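## Task

Place the red earphones inside the small chest's middle drawer and the black earphones inside its bottom drawer; at the end all drawers must be closed and the chest must still stand upright.

## Robot and tools

Robot. Two six-joint arms, left_arm and right_arm, each ending in a parallel two-finger gripper with a wrist camera. Their bases sit about 0.6 m apart: left_arm near scene (+0.006, +0.302, +0.003) m, right_arm near (+0.001, -0.303, +0.001) m, both tilted only slightly from level.

Frames. The scene frame has its origin at table-top height, halfway between the arms, a few centimetres behind the near table edge; +x points out over the table, +z up, +y toward left_arm. Arm names do not match left and right in the images. Every hand pose, velocity, target and offset for an arm is expressed in that arm's own base frame (axes nearly parallel to the scene frame); table items are given in the scene frame. Rotations turn about the Hand target position. On the gripper, fingers point along its +z and close along its y; end_effector_position is the spot between the pads, roughly 1 cm short of the fingertips.

execute_actions. Argument actions: a list of actions; each action is a table of at most 15 rows, one row per 1/30 s step; a shorter table repeats its final row up to 15 steps. Each row has exactly 14 numbers, each in [-1, 1]: left_arm dx, dy, dz, rx, ry, rz, opening, then right_arm in the same order. The six pose numbers are an offset, in the arm's base axes, from the Hand target as it was when that action began (every row counts from that start, not from the row before; repeating an offset therefore moves further). Scale: 1.0 equals 0.6 m or 180 degrees; rx, ry, rz form one rotation vector. Opening is absolute: +1 fully open (0.094 m), -1 shut. Six zeros ask nothing new of an arm, but its opening is always a command, so resend the current value (0 means half open). Optional cameras: list of names, ["all"], or []; an empty actions list returns images and the scene number and task.

move. target: one 14-number row as above, or a list of up to 15 rows; every row is an offset from the same Hand targets held at the call's start, not chained. speed: top path speed in m/s, 0.002 to 2.9, default 0.25 (turns up to twice that in rad/s), one value or one per target. blend: corner rounding in m per target, 0 (default) stops at each. opening_speed: rate of opening change per second on the -1..1 scale, at least 0.2; use it to close gently. grip_force: newtons per pad, 10 to 50, one value or one per arm; it persists, and low values close slowly. blocking=false returns after about 0.5 s while motion continues. The whole move is capped at 10 s. Paths are straight, do not avoid obstacles or the other arm, and the gripper lags and overshoots more at high speed or near full stretch. Do not route a path close past an arm's own base; go around. The result adds a move: line with the ending (done, off_target, moving, held, fault) and limits (paced = clipped pose, held = steps withheld). done means at rest within 10 mm and 2 degrees; it says nothing about contact.

Other tools. wait(seconds 0 to 3600) lets time pass with no new command; a running move continues. stop brakes a running move. zoom_image(camera, region [x0, y0, x1, y1] in pixels, at most 504 by 504) enlarges part of the latest image. read_manual returns licence text only. finished_scene(scene 1 or 2) ends the current scene irreversibly. Cameras, all 896x504: cam_head_left, cam_head_right, cam_high, cam_low (fixed on a beam behind the arms), cam_left_wrist, cam_right_wrist.

Result lines. end_effector_position (m) and end_effector_quat_wxyz per arm in its base frame; Hand target, the last commanded pose after clipping, which the next offsets start from; Tool commands; grip_measured on the opening scale (reads up to 2.5 mm wide when empty, a few mm under the true width when squeezing a hard part); Joint positions (last value is the finger opening in metres); joint torques (offset, noisy, joints 1 to 3 wrap at ±28 N m); Joint velocities, possibly reported as within noise; step readings of positions for action calls; MOTOR HOT and FAULT lines; Actions left.

Behaviour and cautions. Grippers often stop short or sag and tilt, especially at long reach; check the reported pose after each motion and send the remaining distance or turn back. Commanded orientation is clipped to 40 degrees from the measured one per step. An arm blocked by something keeps pushing; command its target back past the gripper to relieve it. Grip squeeze rises about 1 N per 0.001 past first touch, then jumps to the force limit near 20 N; release by commanding an opening well above grip_measured. Never let the arms, grippers or wrist cameras strike each other, and do not close one gripper on the other's fingers. Avoid hitting the bar, base spacers, rear plate and low rail, slamming drawers, pushing the chest over, dropping items from height, letting go of moving items, or leaving anything off the table; loose items may get an occasional nudge. Avoid strain on wrist camera cables. Heat builds when holding loads, stretching, or pushing at an unreachable pose: warnings at 75 °C, the arm folds and idles at 90 °C, and drops at 100 °C. Any arm stop costs. Faster, smoother, low-effort completion is better.

Each tool is called after "Call:" as name(argument=value, ...), one argument or row to a line, values as JSON.

## Session

Call:
execute_actions(
  actions=[],
)

Scene clock: 0.00 s.
left_arm: end_effector_position=(+0.3869, +0.0351, +0.0865) grip_measured=+1.000 end_effector_quat_wxyz=(+0.572, -0.073, +0.815, +0.055) | right_arm: end_effector_position=(+0.3954, -0.0195, +0.0701) grip_measured=+1.000 end_effector_quat_wxyz=(+0.532, +0.032, +0.842, -0.088)
Joint positions: left_arm=[0.022 1.538 0.341 0.844 -0.153 -0.05 0.094] | right_arm=[0.051 1.586 0.413 0.729 0.229 -0.017 0.094]
Joint velocities: within noise
Joint torques (N m): no reading
Heat: left arm: 27 °C; right arm: 26 °C.
Hand target: left_arm +0.3909, +0.0354, +0.0963; +0.584, -0.074, +0.806, +0.054 | right_arm +0.3984, -0.0195, +0.0749; +0.538, +0.033, +0.838, -0.087
Tool commands: left_gripper/opening=+1.0 right_gripper/opening=+1.0

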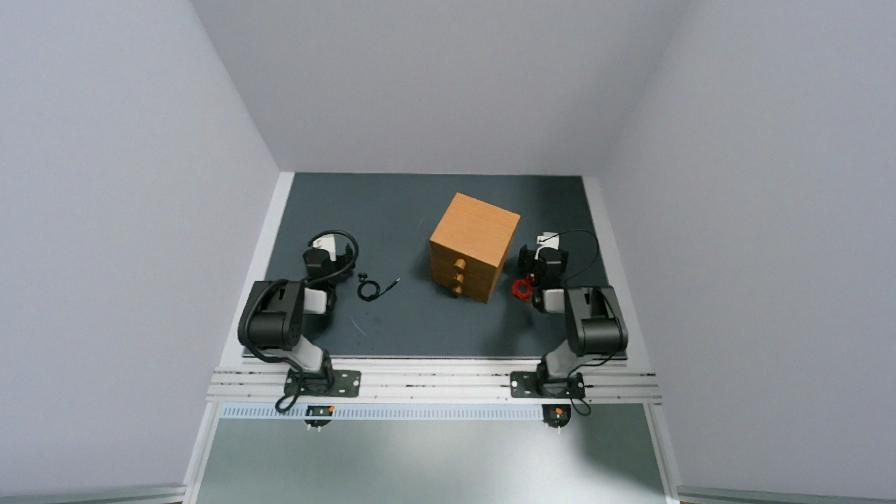

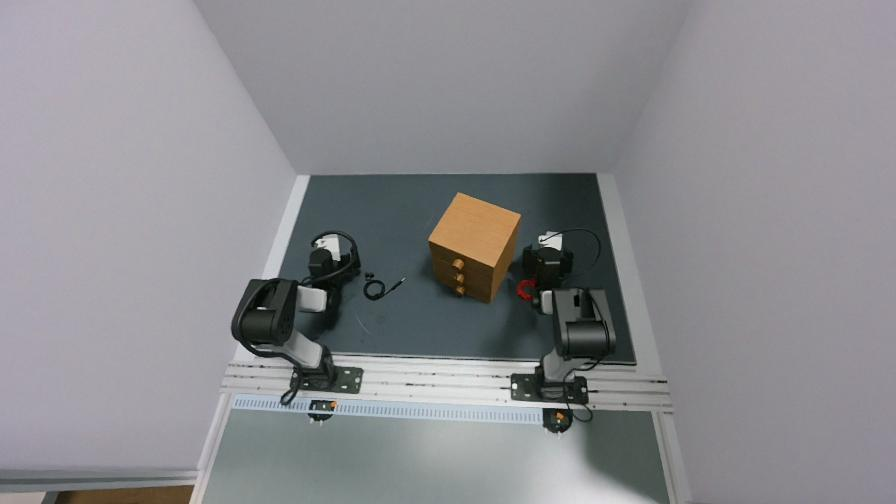

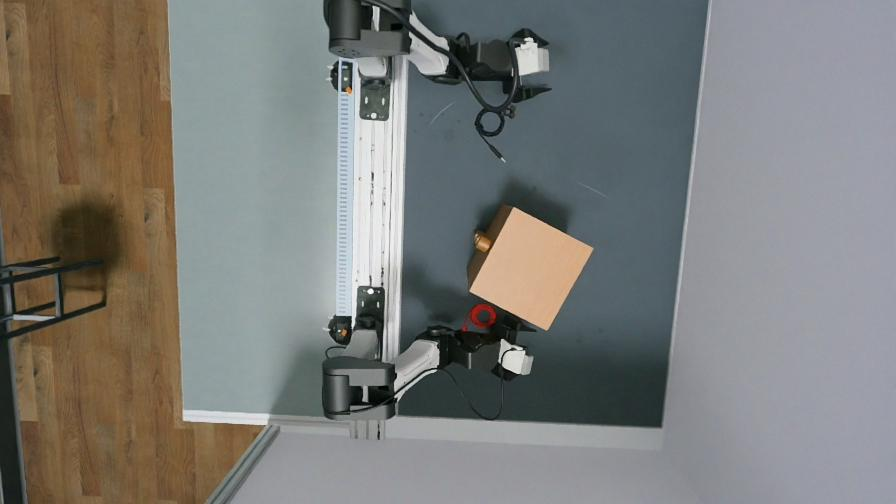

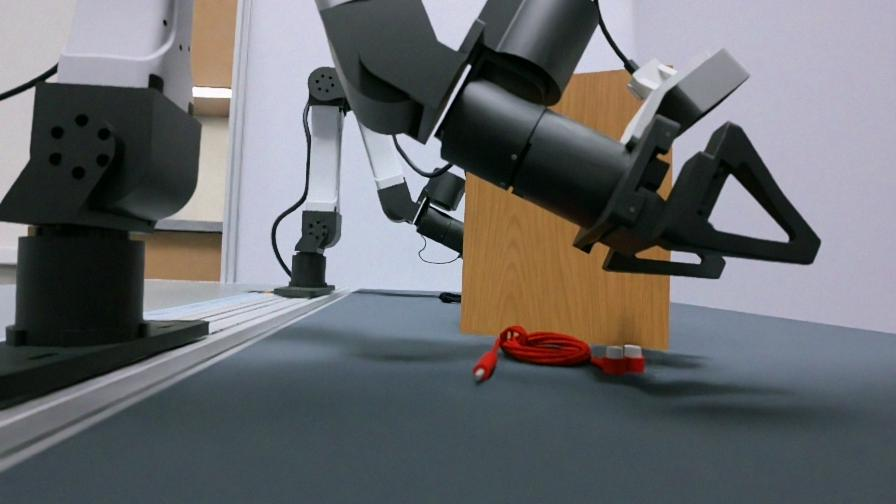

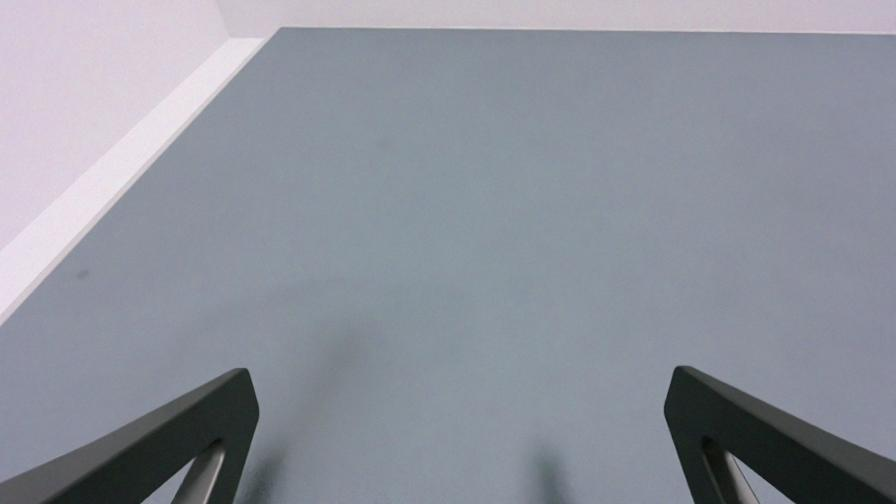

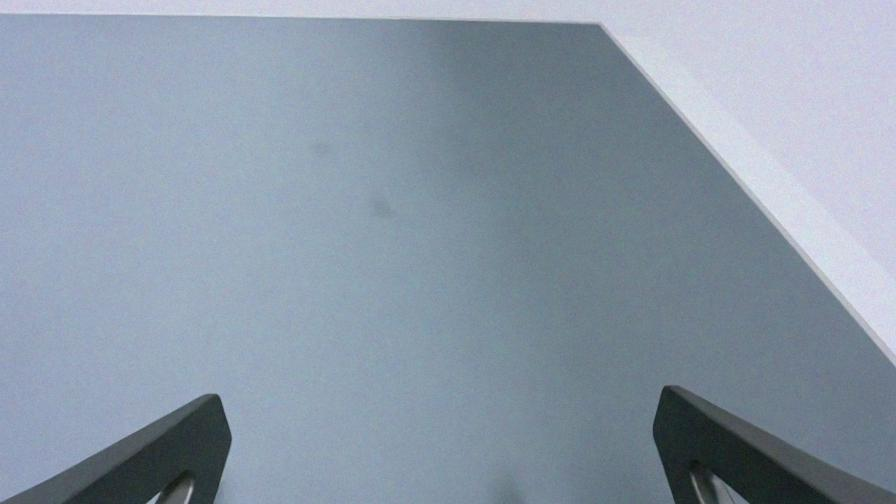

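Call:
move(
  target=[-0.4,-0.59,0.173,-0.0099,-0.0728,-0.2018,1,-0.217,0.095,0.142,0.049,0.196,0.035,1],
  speed=0.4,
  cameras=["all"],
)

Scene clock: 5.43 s.
left_arm: end_effector_position=(+0.1527, -0.3109, +0.1871) grip_measured=+1.000 end_effector_quat_wxyz=(+0.655, +0.186, +0.720, -0.131) | right_arm: end_effector_position=(+0.2638, +0.0353, +0.1527) grip_measured=+1.000 end_effector_quat_wxyz=(+0.256, -0.004, +0.967, -0.008)
Joint positions: left_arm=[-1.584 1.335 0.477 0.609 -1.121 -0.17 0.094] | right_arm=[0.209 1.076 0.926 -0.916 0.116 0.171 0.094]
Joint torques (N m): left_arm=[-0.31 -3.44 8.44 1.84 -0.34 -0.24] | right_arm=[0.01 -1.83 9.25 1.36 -0.01 0.15]
Heat: left arm: 28 °C; right arm: 26 °C.
Hand target: left_arm +0.1510, -0.3185, +0.2001; +0.658, +0.166, +0.719, -0.151 | right_arm +0.2682, +0.0374, +0.1601; +0.259, +0.001, +0.966, -0.001
Off the commanded pose: left_arm 0.015 m, 3 deg | right_arm 0.009 m, 1 deg.
move: off_target (left_arm)

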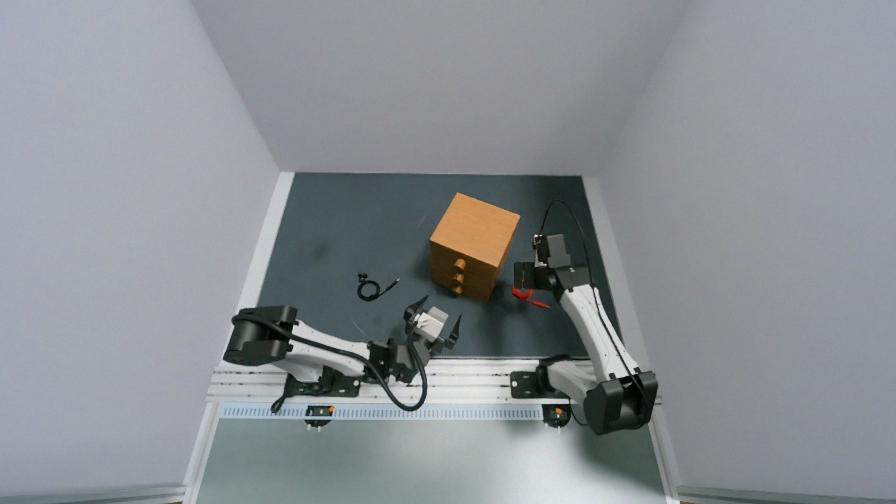

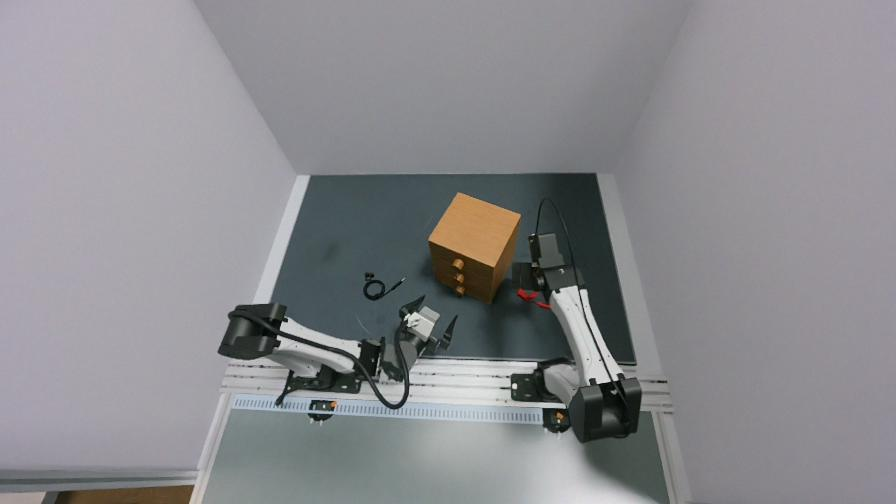

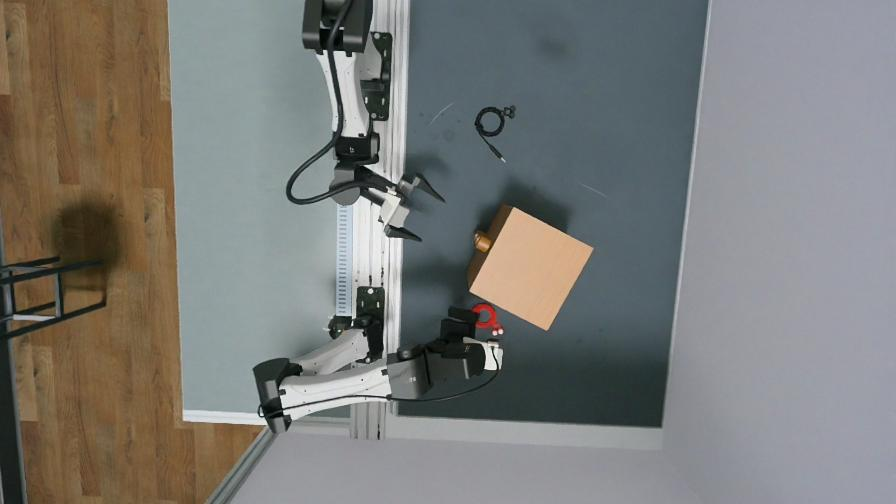

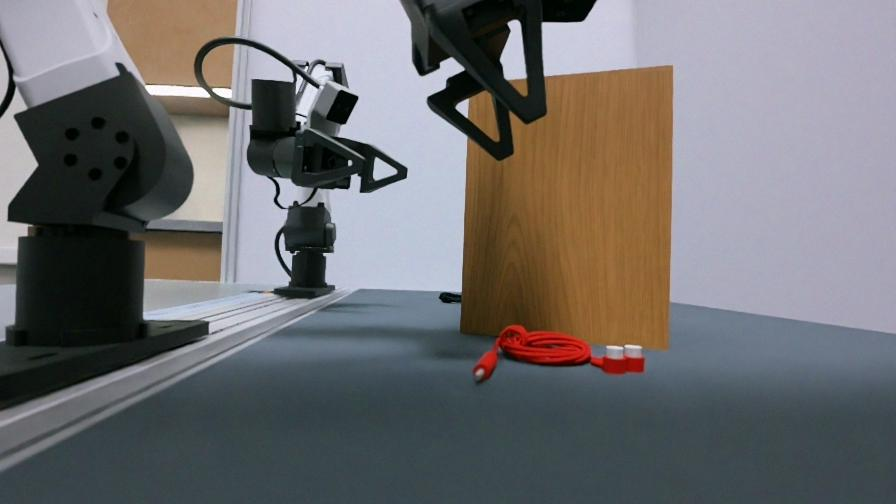

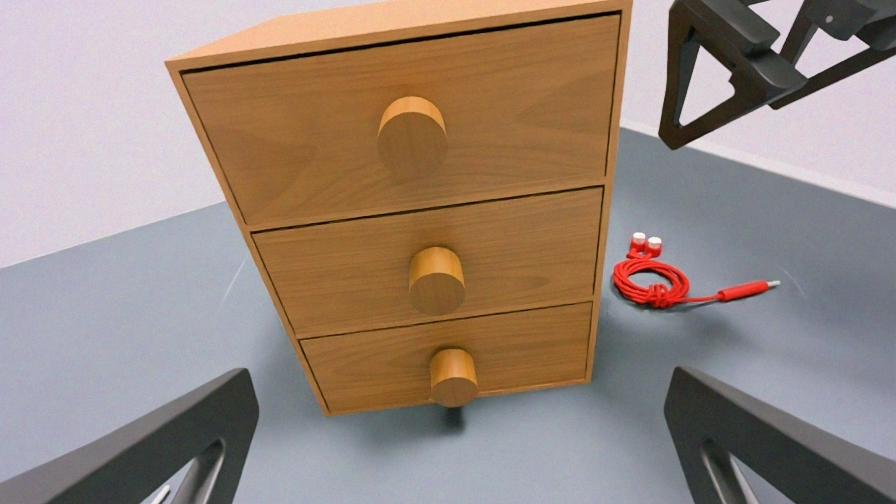

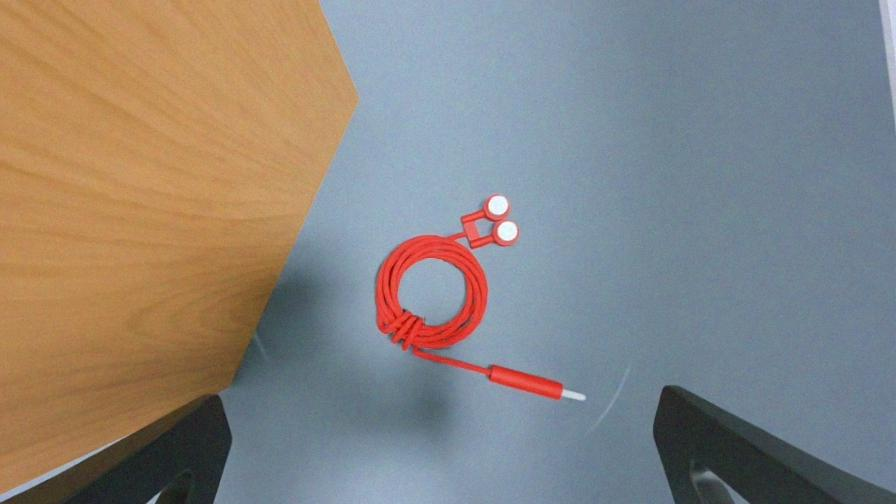

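Call:
move(
  target=[
    [0.113,-0.044,-0.107,-0.015,0.006,0.0194,1,0.048,0.0127,-0.167,0,0.0556,0,0.9],
    [0.222,-0.089,-0.107,-0.015,0.006,0.0194,1,0.048,0.0127,-0.240,0,0.0556,0,0.9],
  ],
  speed=[0.25,0.1],
  cameras=["cam_left_wrist","cam_right_wrist","cam_low","cam_high"],
)

Scene clock: 11.47 s.
left_arm: end_effector_position=(+0.2757, -0.3597, +0.1252) grip_measured=+1.000 end_effector_quat_wxyz=(+0.653, +0.133, +0.734, -0.132) | right_arm: end_effector_position=(+0.2978, +0.0449, +0.0234) grip_measured=+0.902 end_effector_quat_wxyz=(+0.178, -0.004, +0.984, -0.006)
Joint positions: left_arm=[-1.2 1.883 0.677 1.04 -0.816 -0.142 0.094] | right_arm=[0.195 1.473 0.735 -0.482 0.078 0.172 0.089]
Joint torques (N m): left_arm=[1.76 -6.22 8.08 2.07 0.19 0.05] | right_arm=[-0.23 -4.14 4.56 1.36 0 0.14]
Heat: left arm: 29 °C; right arm: 27 °C.
Hand target: left_arm +0.2842, -0.3719, +0.1359; +0.659, +0.127, +0.726, -0.150 | right_arm +0.2970, +0.0450, +0.0162; +0.174, +0.001, +0.985, -0.001
Off the commanded pose: left_arm 0.018 m, 2 deg | right_arm 0.007 m, 1 deg.
move: off_target (left_arm)
Images, in order (width x height): cam_high 896x504, cam_low 896x504, cam_left_wrist 896x504, cam_right_wrist 896x504.

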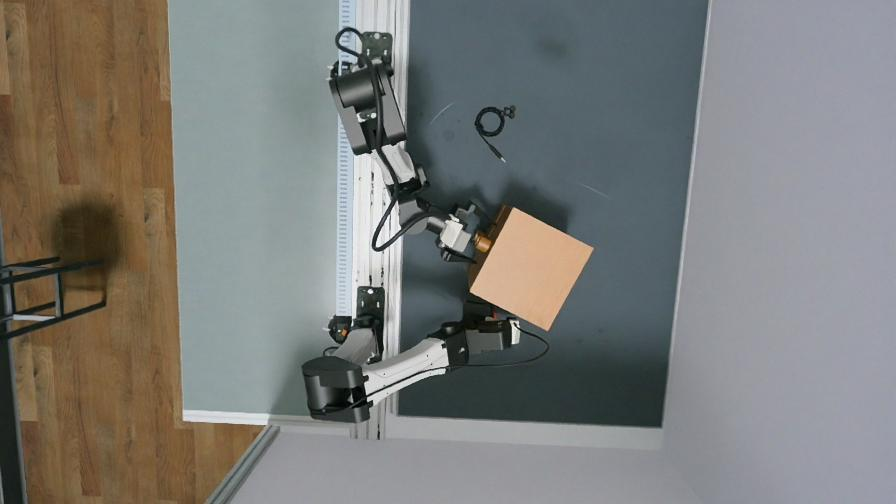

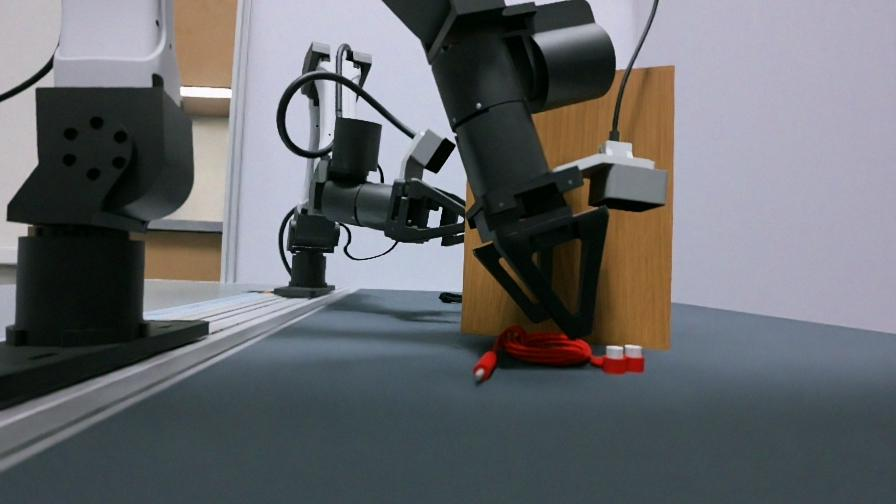

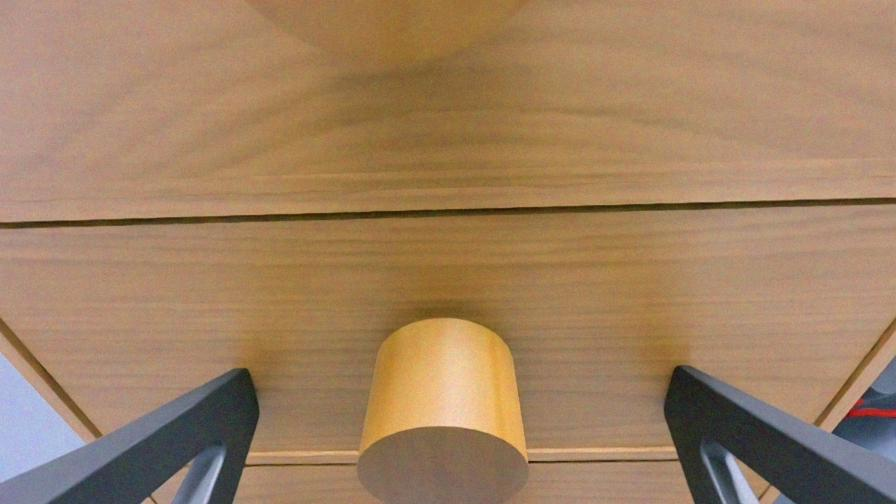

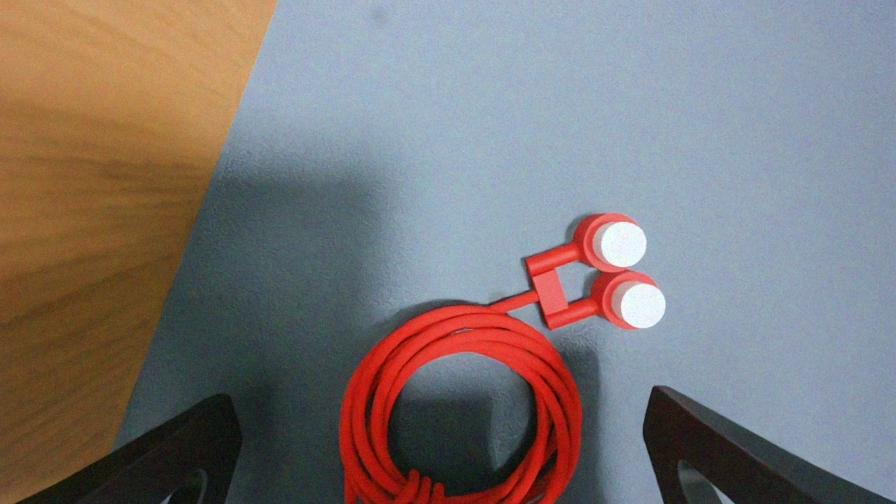

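Call:
move(
  target=[
    [0.0277,-0.0115,-0.025,0,0,0,1,0,0,-0.0233,0,0,0,0.9],
    [0.0277,-0.0115,-0.025,0,0,0,-0.45,0,0,-0.0233,0,0,0,0.1],
  ],
  speed=0.1,
  opening_speed=1.2,
  cameras=["cam_left_wrist","cam_right_wrist","cam_low"],
)

Scene clock: 14.97 s.
left_arm: end_effector_position=(+0.2895, -0.3684, +0.1065) grip_measured=-0.447 end_effector_quat_wxyz=(+0.649, +0.138, +0.737, -0.125) | right_arm: end_effector_position=(+0.2981, +0.0449, +0.0091) grip_measured=+0.102 end_effector_quat_wxyz=(+0.179, -0.004, +0.984, -0.006)
Joint positions: left_arm=[-1.171 1.98 0.726 1.076 -0.787 -0.132 0.026] | right_arm=[0.195 1.508 0.701 -0.413 0.078 0.172 0.052]
Joint torques (N m): left_arm=[2.45 -7.54 7.41 2.24 0.28 0.02] | right_arm=[-0.23 -4.23 4.45 1.38 -0.01 0.14]
Heat: left arm: 30 °C; right arm: 27 °C.
Hand target: left_arm +0.3007, -0.3789, +0.1209; +0.659, +0.127, +0.726, -0.150 | right_arm +0.2970, +0.0450, +0.0022; +0.174, +0.001, +0.985, -0.001
Off the commanded pose: left_arm 0.021 m, 4 deg | right_arm 0.007 m, 1 deg.
move: off_target (left_arm); target 2's new opening was sent with left_arm's hand 0.017 m and 2 deg from that target
Images, in order (width x height): cam_low 896x504, cam_left_wrist 896x504, cam_right_wrist 896x504.

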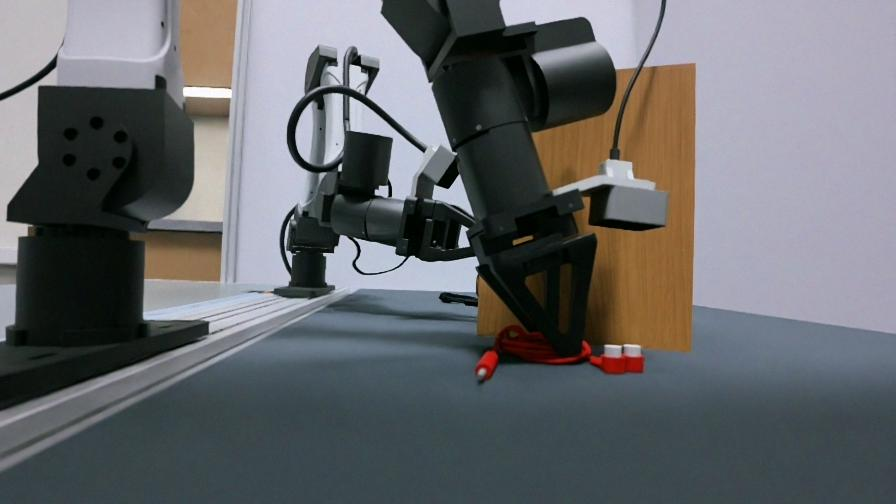

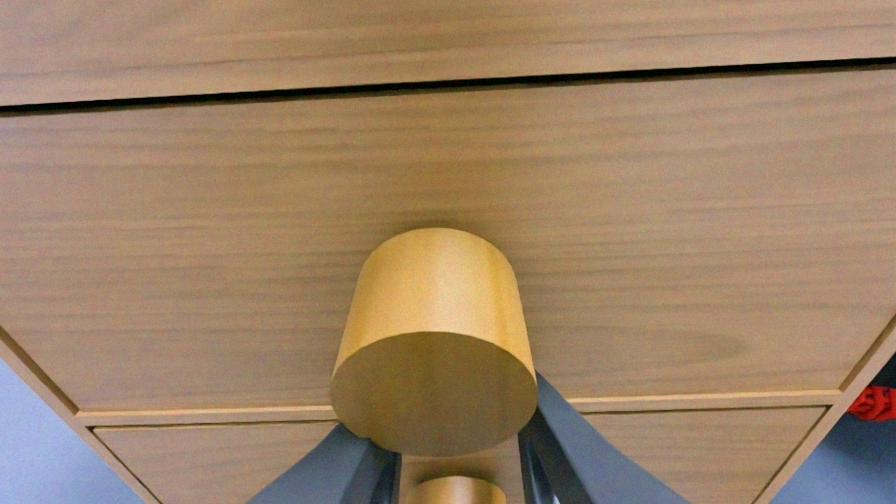

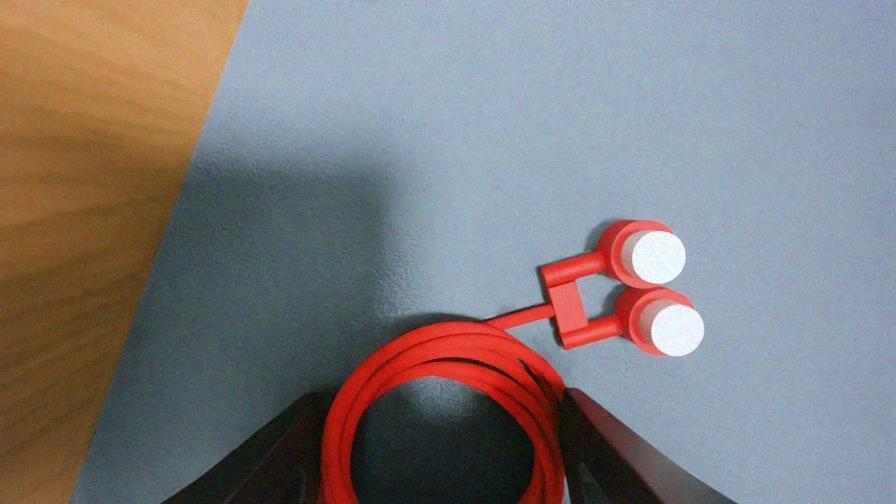

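Call:
move(
  target=[
    [0,0,0,0,0,0,1,0,0,0,0,0,0,0.0],
    [0.0125,-0.0083,0.0235,0,0,0,1,0,0,0.1,0,0,0,0.0],
    [0.0125,-0.0083,0.0235,0,0,0,-0.5,-0.167,0.05,0.45,0,0,0,0.0],
  ],
  speed=[0.1,0.1,0.2],
  opening_speed=1.5,
  cameras=["cam_left_wrist","cam_right_wrist","cam_low","cam_high"],
)

Scene clock: 22.27 s.
left_arm: end_effector_position=(+0.2930, -0.3756, +0.0998) grip_measured=-0.497 end_effector_quat_wxyz=(+0.634, +0.161, +0.747, -0.120) | right_arm: end_effector_position=(+0.1977, +0.0768, +0.2626) grip_measured=+0.002 end_effector_quat_wxyz=(+0.194, -0.007, +0.981, +0.018)
Joint positions: left_arm=[-1.159 1.98 0.758 0.993 -0.747 -0.132 0.024] | right_arm=[0.49 1.148 1.488 -1.545 0.146 0.449 0.047]
Joint torques (N m): left_arm=[2.63 -10.73 8.1 2.42 -0.06 0.04] | right_arm=[0.84 -3.18 7.47 1.06 0.28 0.15]
Heat: left arm: 31 °C; right arm: 28 °C.
Hand target: left_arm +0.3083, -0.3839, +0.1350; +0.659, +0.127, +0.726, -0.150 | right_arm +0.1968, +0.0750, +0.2722; +0.174, +0.001, +0.985, -0.001
Off the commanded pose: left_arm 0.039 m, 6 deg | right_arm 0.010 m, 3 deg.
joint sent to its limit (right arm) — joint 4 (wrist pitch), lower limit. The joint targets are off in orientation, not in position.
move: off_target (left_arm, right_arm); target 3's new opening was sent with left_arm's hand 0.035 m and 5 deg from that target
Images, in order (width x height): cam_high 896x504, cam_low 896x504, cam_left_wrist 896x504, cam_right_wrist 896x504.

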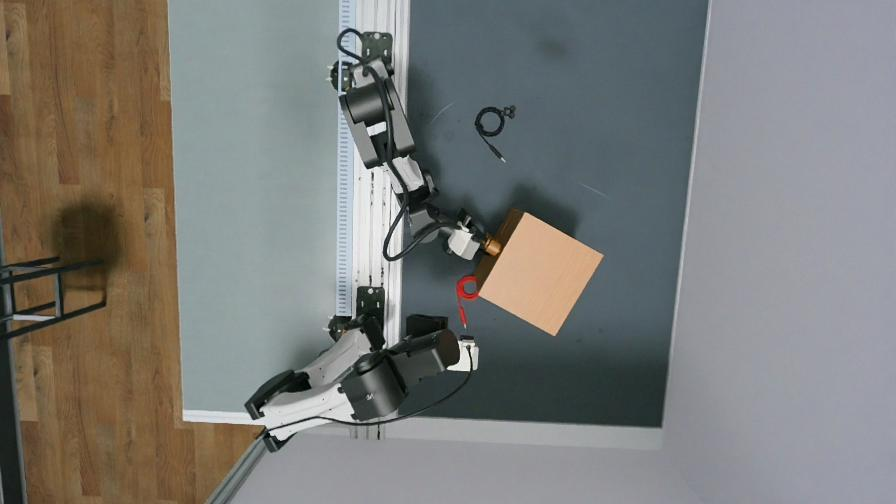

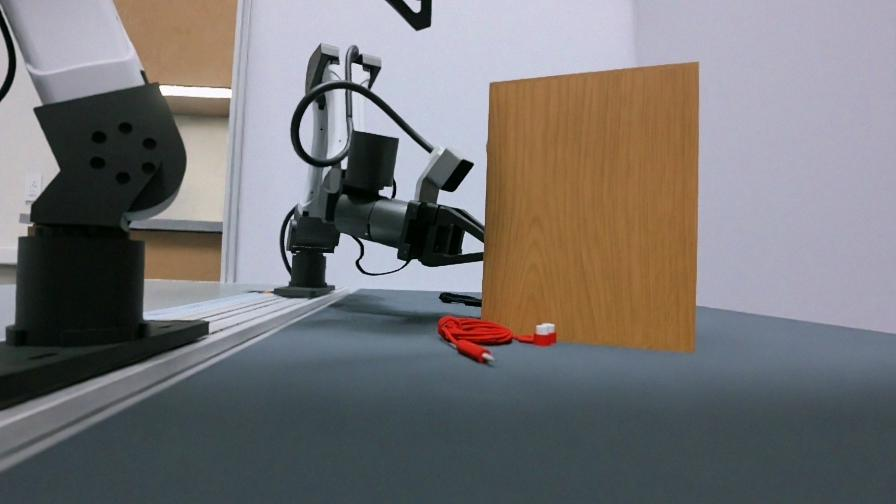

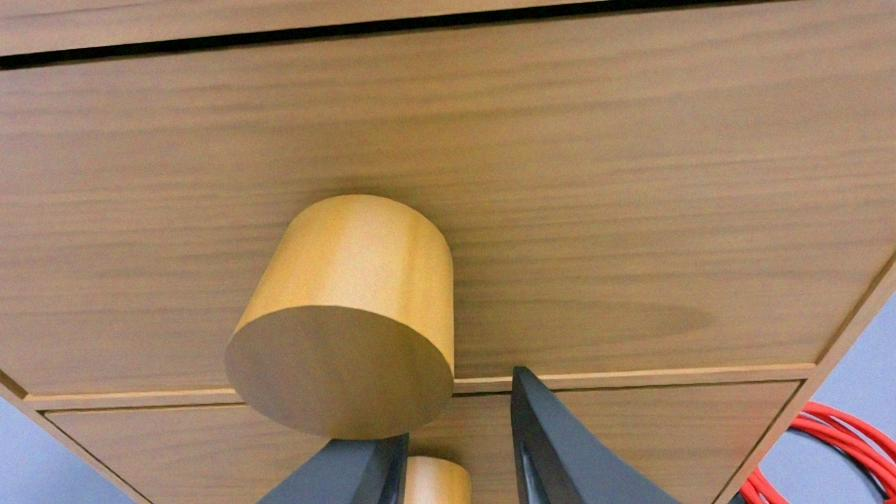

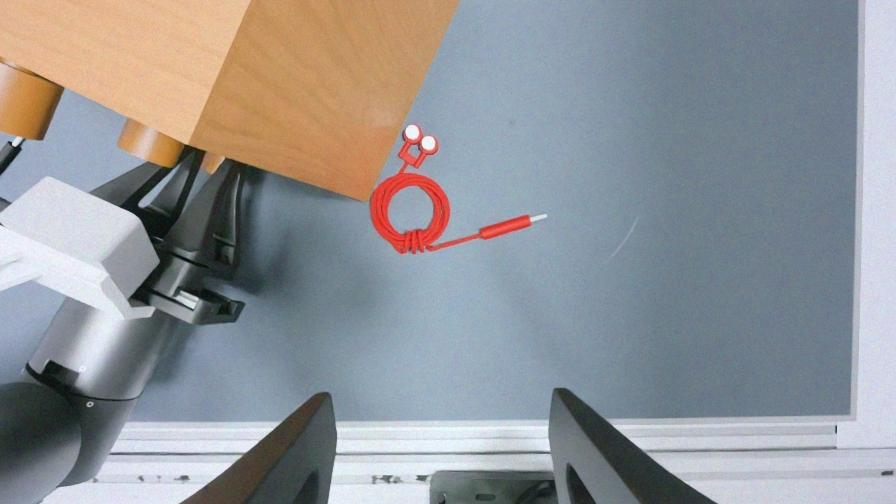

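Call:
move(
  target=[
    [0,0,0,0,0,0,0.6,0.088,0.027,-0.3537,-0.0068,-0.0553,-0.0777,-0.3],
    [-0.164,0.073,0.028,0,0,0,0.6,0.088,0.027,-0.3537,-0.0068,-0.0553,-0.0777,-0.3],
  ],
  speed=[0.3,0.12],
  cameras=["cam_left_wrist","cam_right_wrist","cam_low","cam_high"],
)

Scene clock: 29.17 s.
left_arm: end_effector_position=(+0.2134, -0.3426, +0.1448) grip_measured=+0.598 end_effector_quat_wxyz=(+0.657, +0.139, +0.728, -0.136) | right_arm: end_effector_position=(+0.2485, +0.0938, +0.0651) grip_measured=-0.298 end_effector_quat_wxyz=(+0.255, +0.115, +0.960, -0.025)
Joint positions: left_arm=[-1.38 1.704 0.548 0.976 -0.981 -0.165 0.075] | right_arm=[0.6 1.231 0.68 -0.647 0.369 0.768 0.033]
Joint torques (N m): left_arm=[-0.42 -8.69 3.58 1.89 -0.28 -0.2] | right_arm=[0.23 -2.65 4.89 1.37 0.39 0.12]
Heat: left arm: 31 °C; right arm: 29 °C.
Hand target: left_arm +0.2099, -0.3400, +0.1518; +0.659, +0.127, +0.726, -0.150 | right_arm +0.2497, +0.0913, +0.0600; +0.257, +0.119, +0.959, -0.032
Off the commanded pose: left_arm 0.008 m, 2 deg | right_arm 0.006 m, 1 deg.
move: done
Images, in order (width x height): cam_high 896x504, cam_low 896x504, cam_left_wrist 896x504, cam_right_wrist 896x504.

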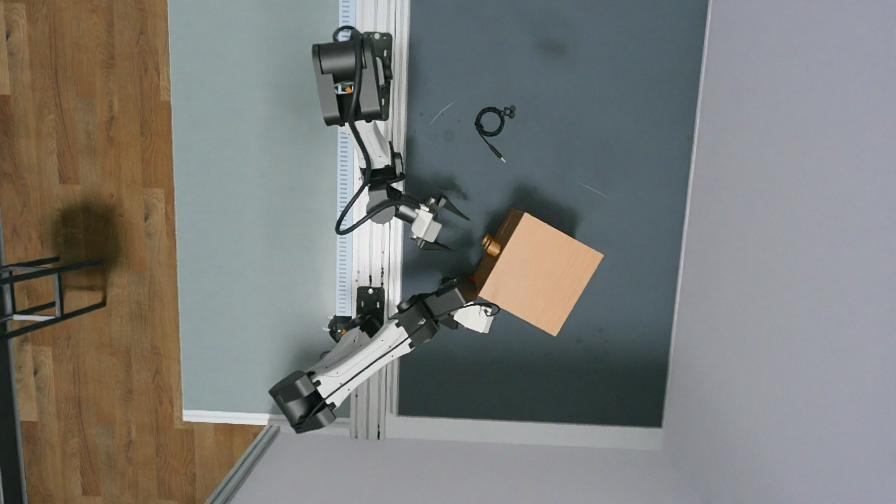

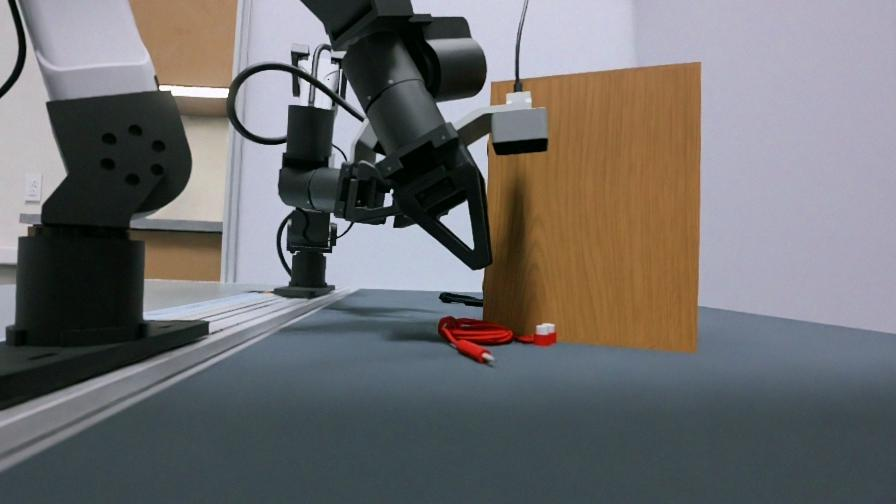

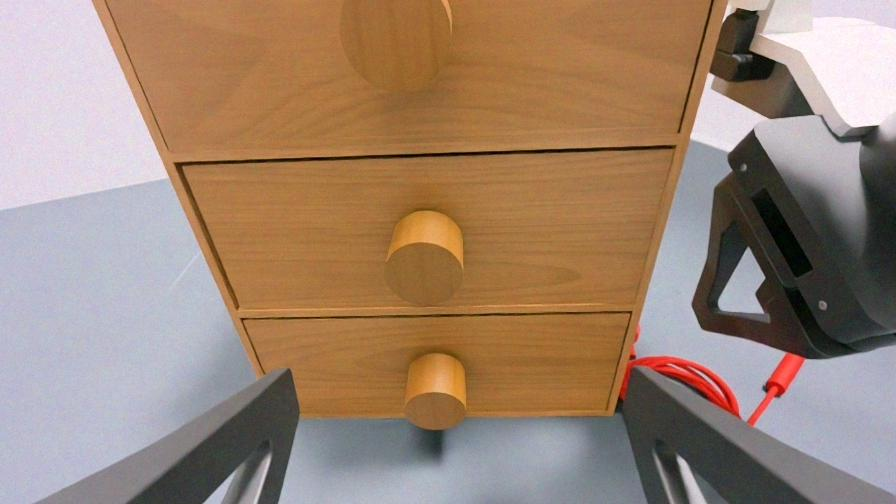

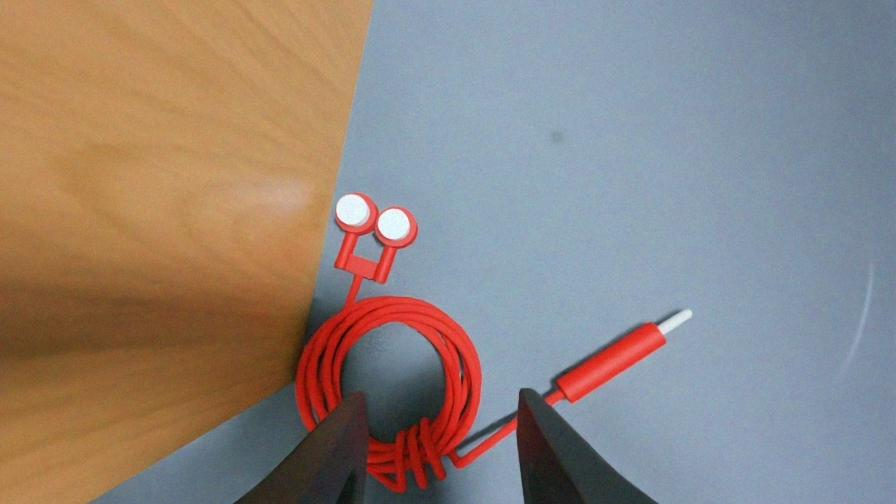

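Call:
move(
  target=[
    [0.122,-0.045,-0.021,0,0,0,0.6,-0.0025,-0.01,-0.0967,0,0,0,-0.3],
    [0.122,-0.045,-0.021,0,0,0,0.6,-0.0025,-0.01,-0.0967,0,0,0,-1],
    [0.122,-0.045,-0.021,0,0,0.0001,0.6,-0.0025,-0.01,0.0,0,0,0,-1],
  ],
  speed=0.12,
  grip_force=[50,30],
  cameras=["cam_left_wrist","cam_right_wrist","cam_low"],
)

Scene clock: 36.00 s.
left_arm: end_effector_position=(+0.2775, -0.3585, +0.1260) grip_measured=+0.598 end_effector_quat_wxyz=(+0.648, +0.139, +0.737, -0.131) | right_arm: end_effector_position=(+0.2405, +0.0817, +0.0468) grip_measured=-0.911 end_effector_quat_wxyz=(+0.242, +0.115, +0.963, -0.042)
Joint positions: left_arm=[-1.19 1.866 0.675 1.011 -0.797 -0.141 0.075] | right_arm=[0.579 1.238 0.619 -0.615 0.372 0.753 0.004]
Joint torques (N m): left_arm=[1.09 -6.82 6.95 2.3 -0.02 0.04] | right_arm=[0.12 -5.23 8.59 0.99 0.31 0.06]
Heat: left arm: 32 °C; right arm: 29 °C.
Hand target: left_arm +0.2830, -0.3671, +0.1393; +0.659, +0.127, +0.726, -0.150 | right_arm +0.2482, +0.0852, +0.0601; +0.257, +0.119, +0.959, -0.032
Off the commanded pose: left_arm 0.017 m, 3 deg | right_arm 0.016 m, 2 deg.
grip_force (N): 50, 30
move: off_target (left_arm, right_arm)
Images, in order (width x height): cam_low 896x504, cam_left_wrist 896x504, cam_right_wrist 896x504.

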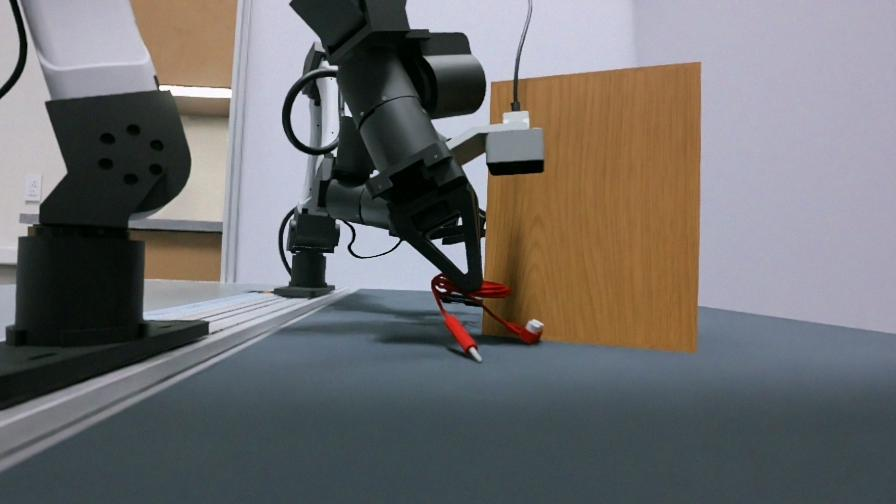

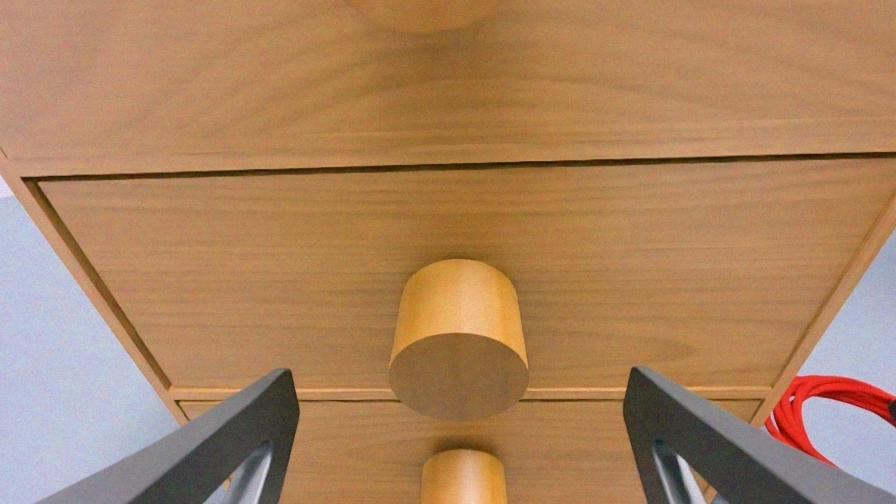

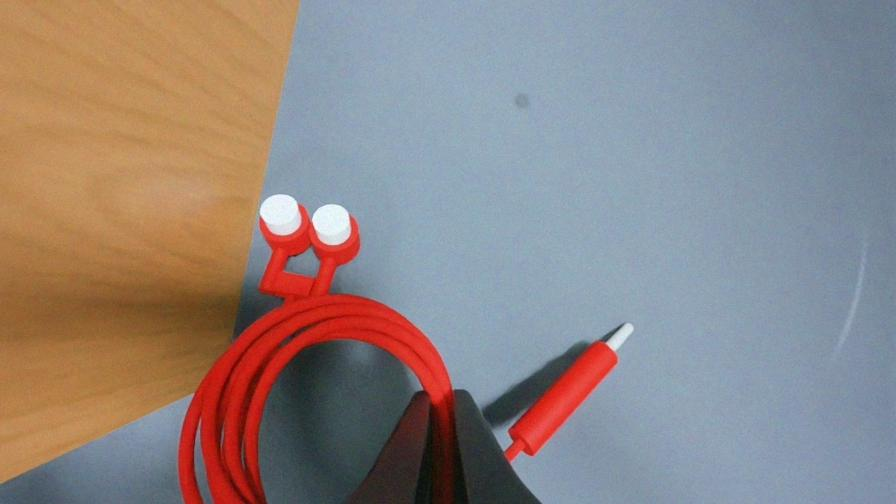

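Call:
move(
  target=[
    [0.0367,-0.0183,0.0015,0,0,0,0.6,-0.05,-0.067,0.05,0,0,0,-1],
    [0.0367,-0.0183,0.0015,0,0,0,-0.7,-0.05,-0.067,0.05,0,0,0,-1],
    [0.0367,-0.0183,0.0015,0,0,0.0001,-0.7,-0.05,-0.067,0.42,0,0,0,-1],
  ],
  speed=[0.08,0.1,0.2],
  opening_speed=1.5,
  cameras=["cam_left_wrist","cam_right_wrist","cam_low","cam_high"],
)

Scene clock: 41.77 s.
left_arm: end_effector_position=(+0.2976, -0.3673, +0.1261) grip_measured=-0.438 end_effector_quat_wxyz=(+0.650, +0.136, +0.736, -0.131) | right_arm: end_effector_position=(+0.2174, +0.0436, +0.3071) grip_measured=-0.911 end_effector_quat_wxyz=(+0.288, +0.113, +0.951, -0.016)
Joint positions: left_arm=[-1.145 1.915 0.744 1.003 -0.756 -0.133 0.026] | right_arm=[0.456 1.142 1.609 -1.547 0.332 0.609 0.004]
Joint torques (N m): left_arm=[1.28 -7.3 8.02 2.12 0.07 0.03] | right_arm=[-0.23 -1.02 7.2 1.31 0.11 -0.01]
Heat: left arm: 33 °C; right arm: 30 °C.
Hand target: left_arm +0.3051, -0.3780, +0.1402; +0.659, +0.126, +0.726, -0.150 | right_arm +0.2182, +0.0450, +0.3120; +0.257, +0.119, +0.959, -0.032
Off the commanded pose: left_arm 0.019 m, 3 deg | right_arm 0.005 m, 4 deg.
joint sent to its limit (right arm) — joint 4 (wrist pitch), lower limit. The joint targets are off in orientation, not in position.
grip_force (N): 50, 30
move: off_target (left_arm, right_arm); target 2's new opening was sent with left_arm's hand 0.018 m and 2 deg from that target
Images, in order (width x height): cam_high 896x504, cam_low 896x504, cam_left_wrist 896x504, cam_right_wrist 896x504.

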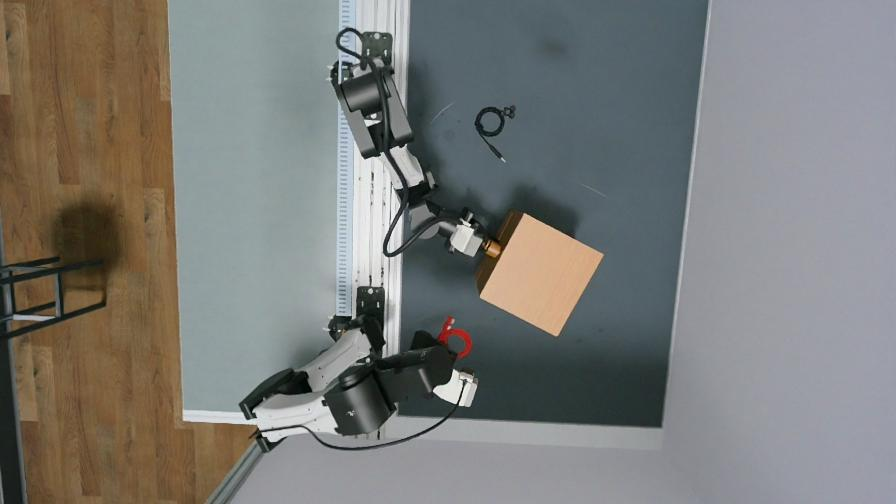

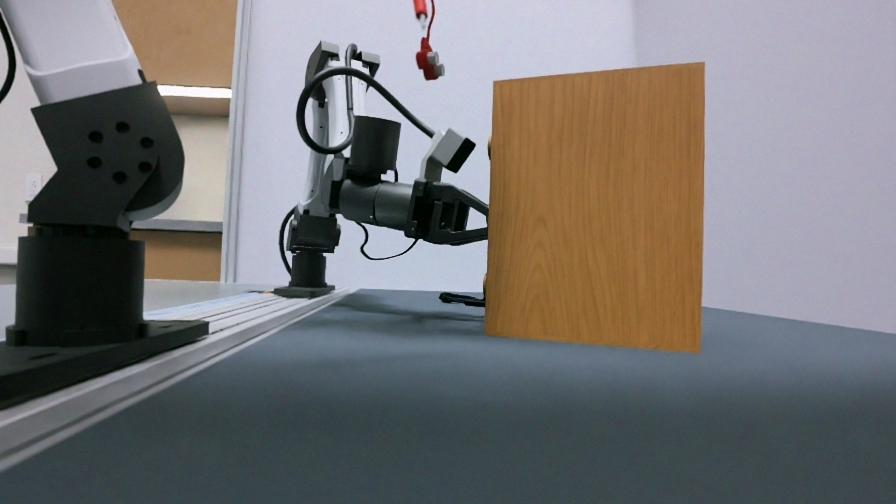

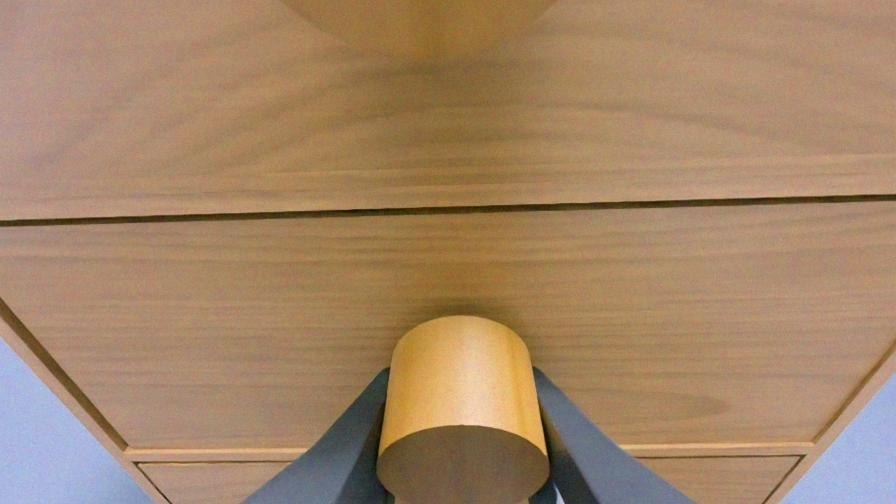

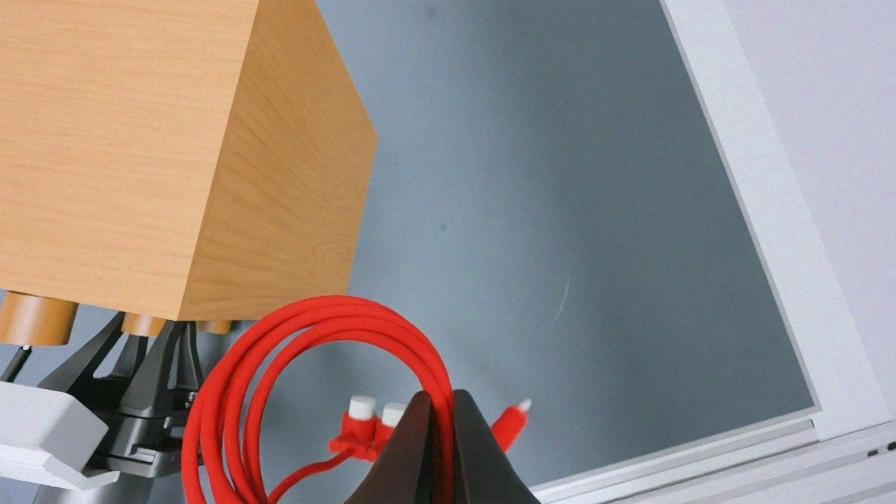

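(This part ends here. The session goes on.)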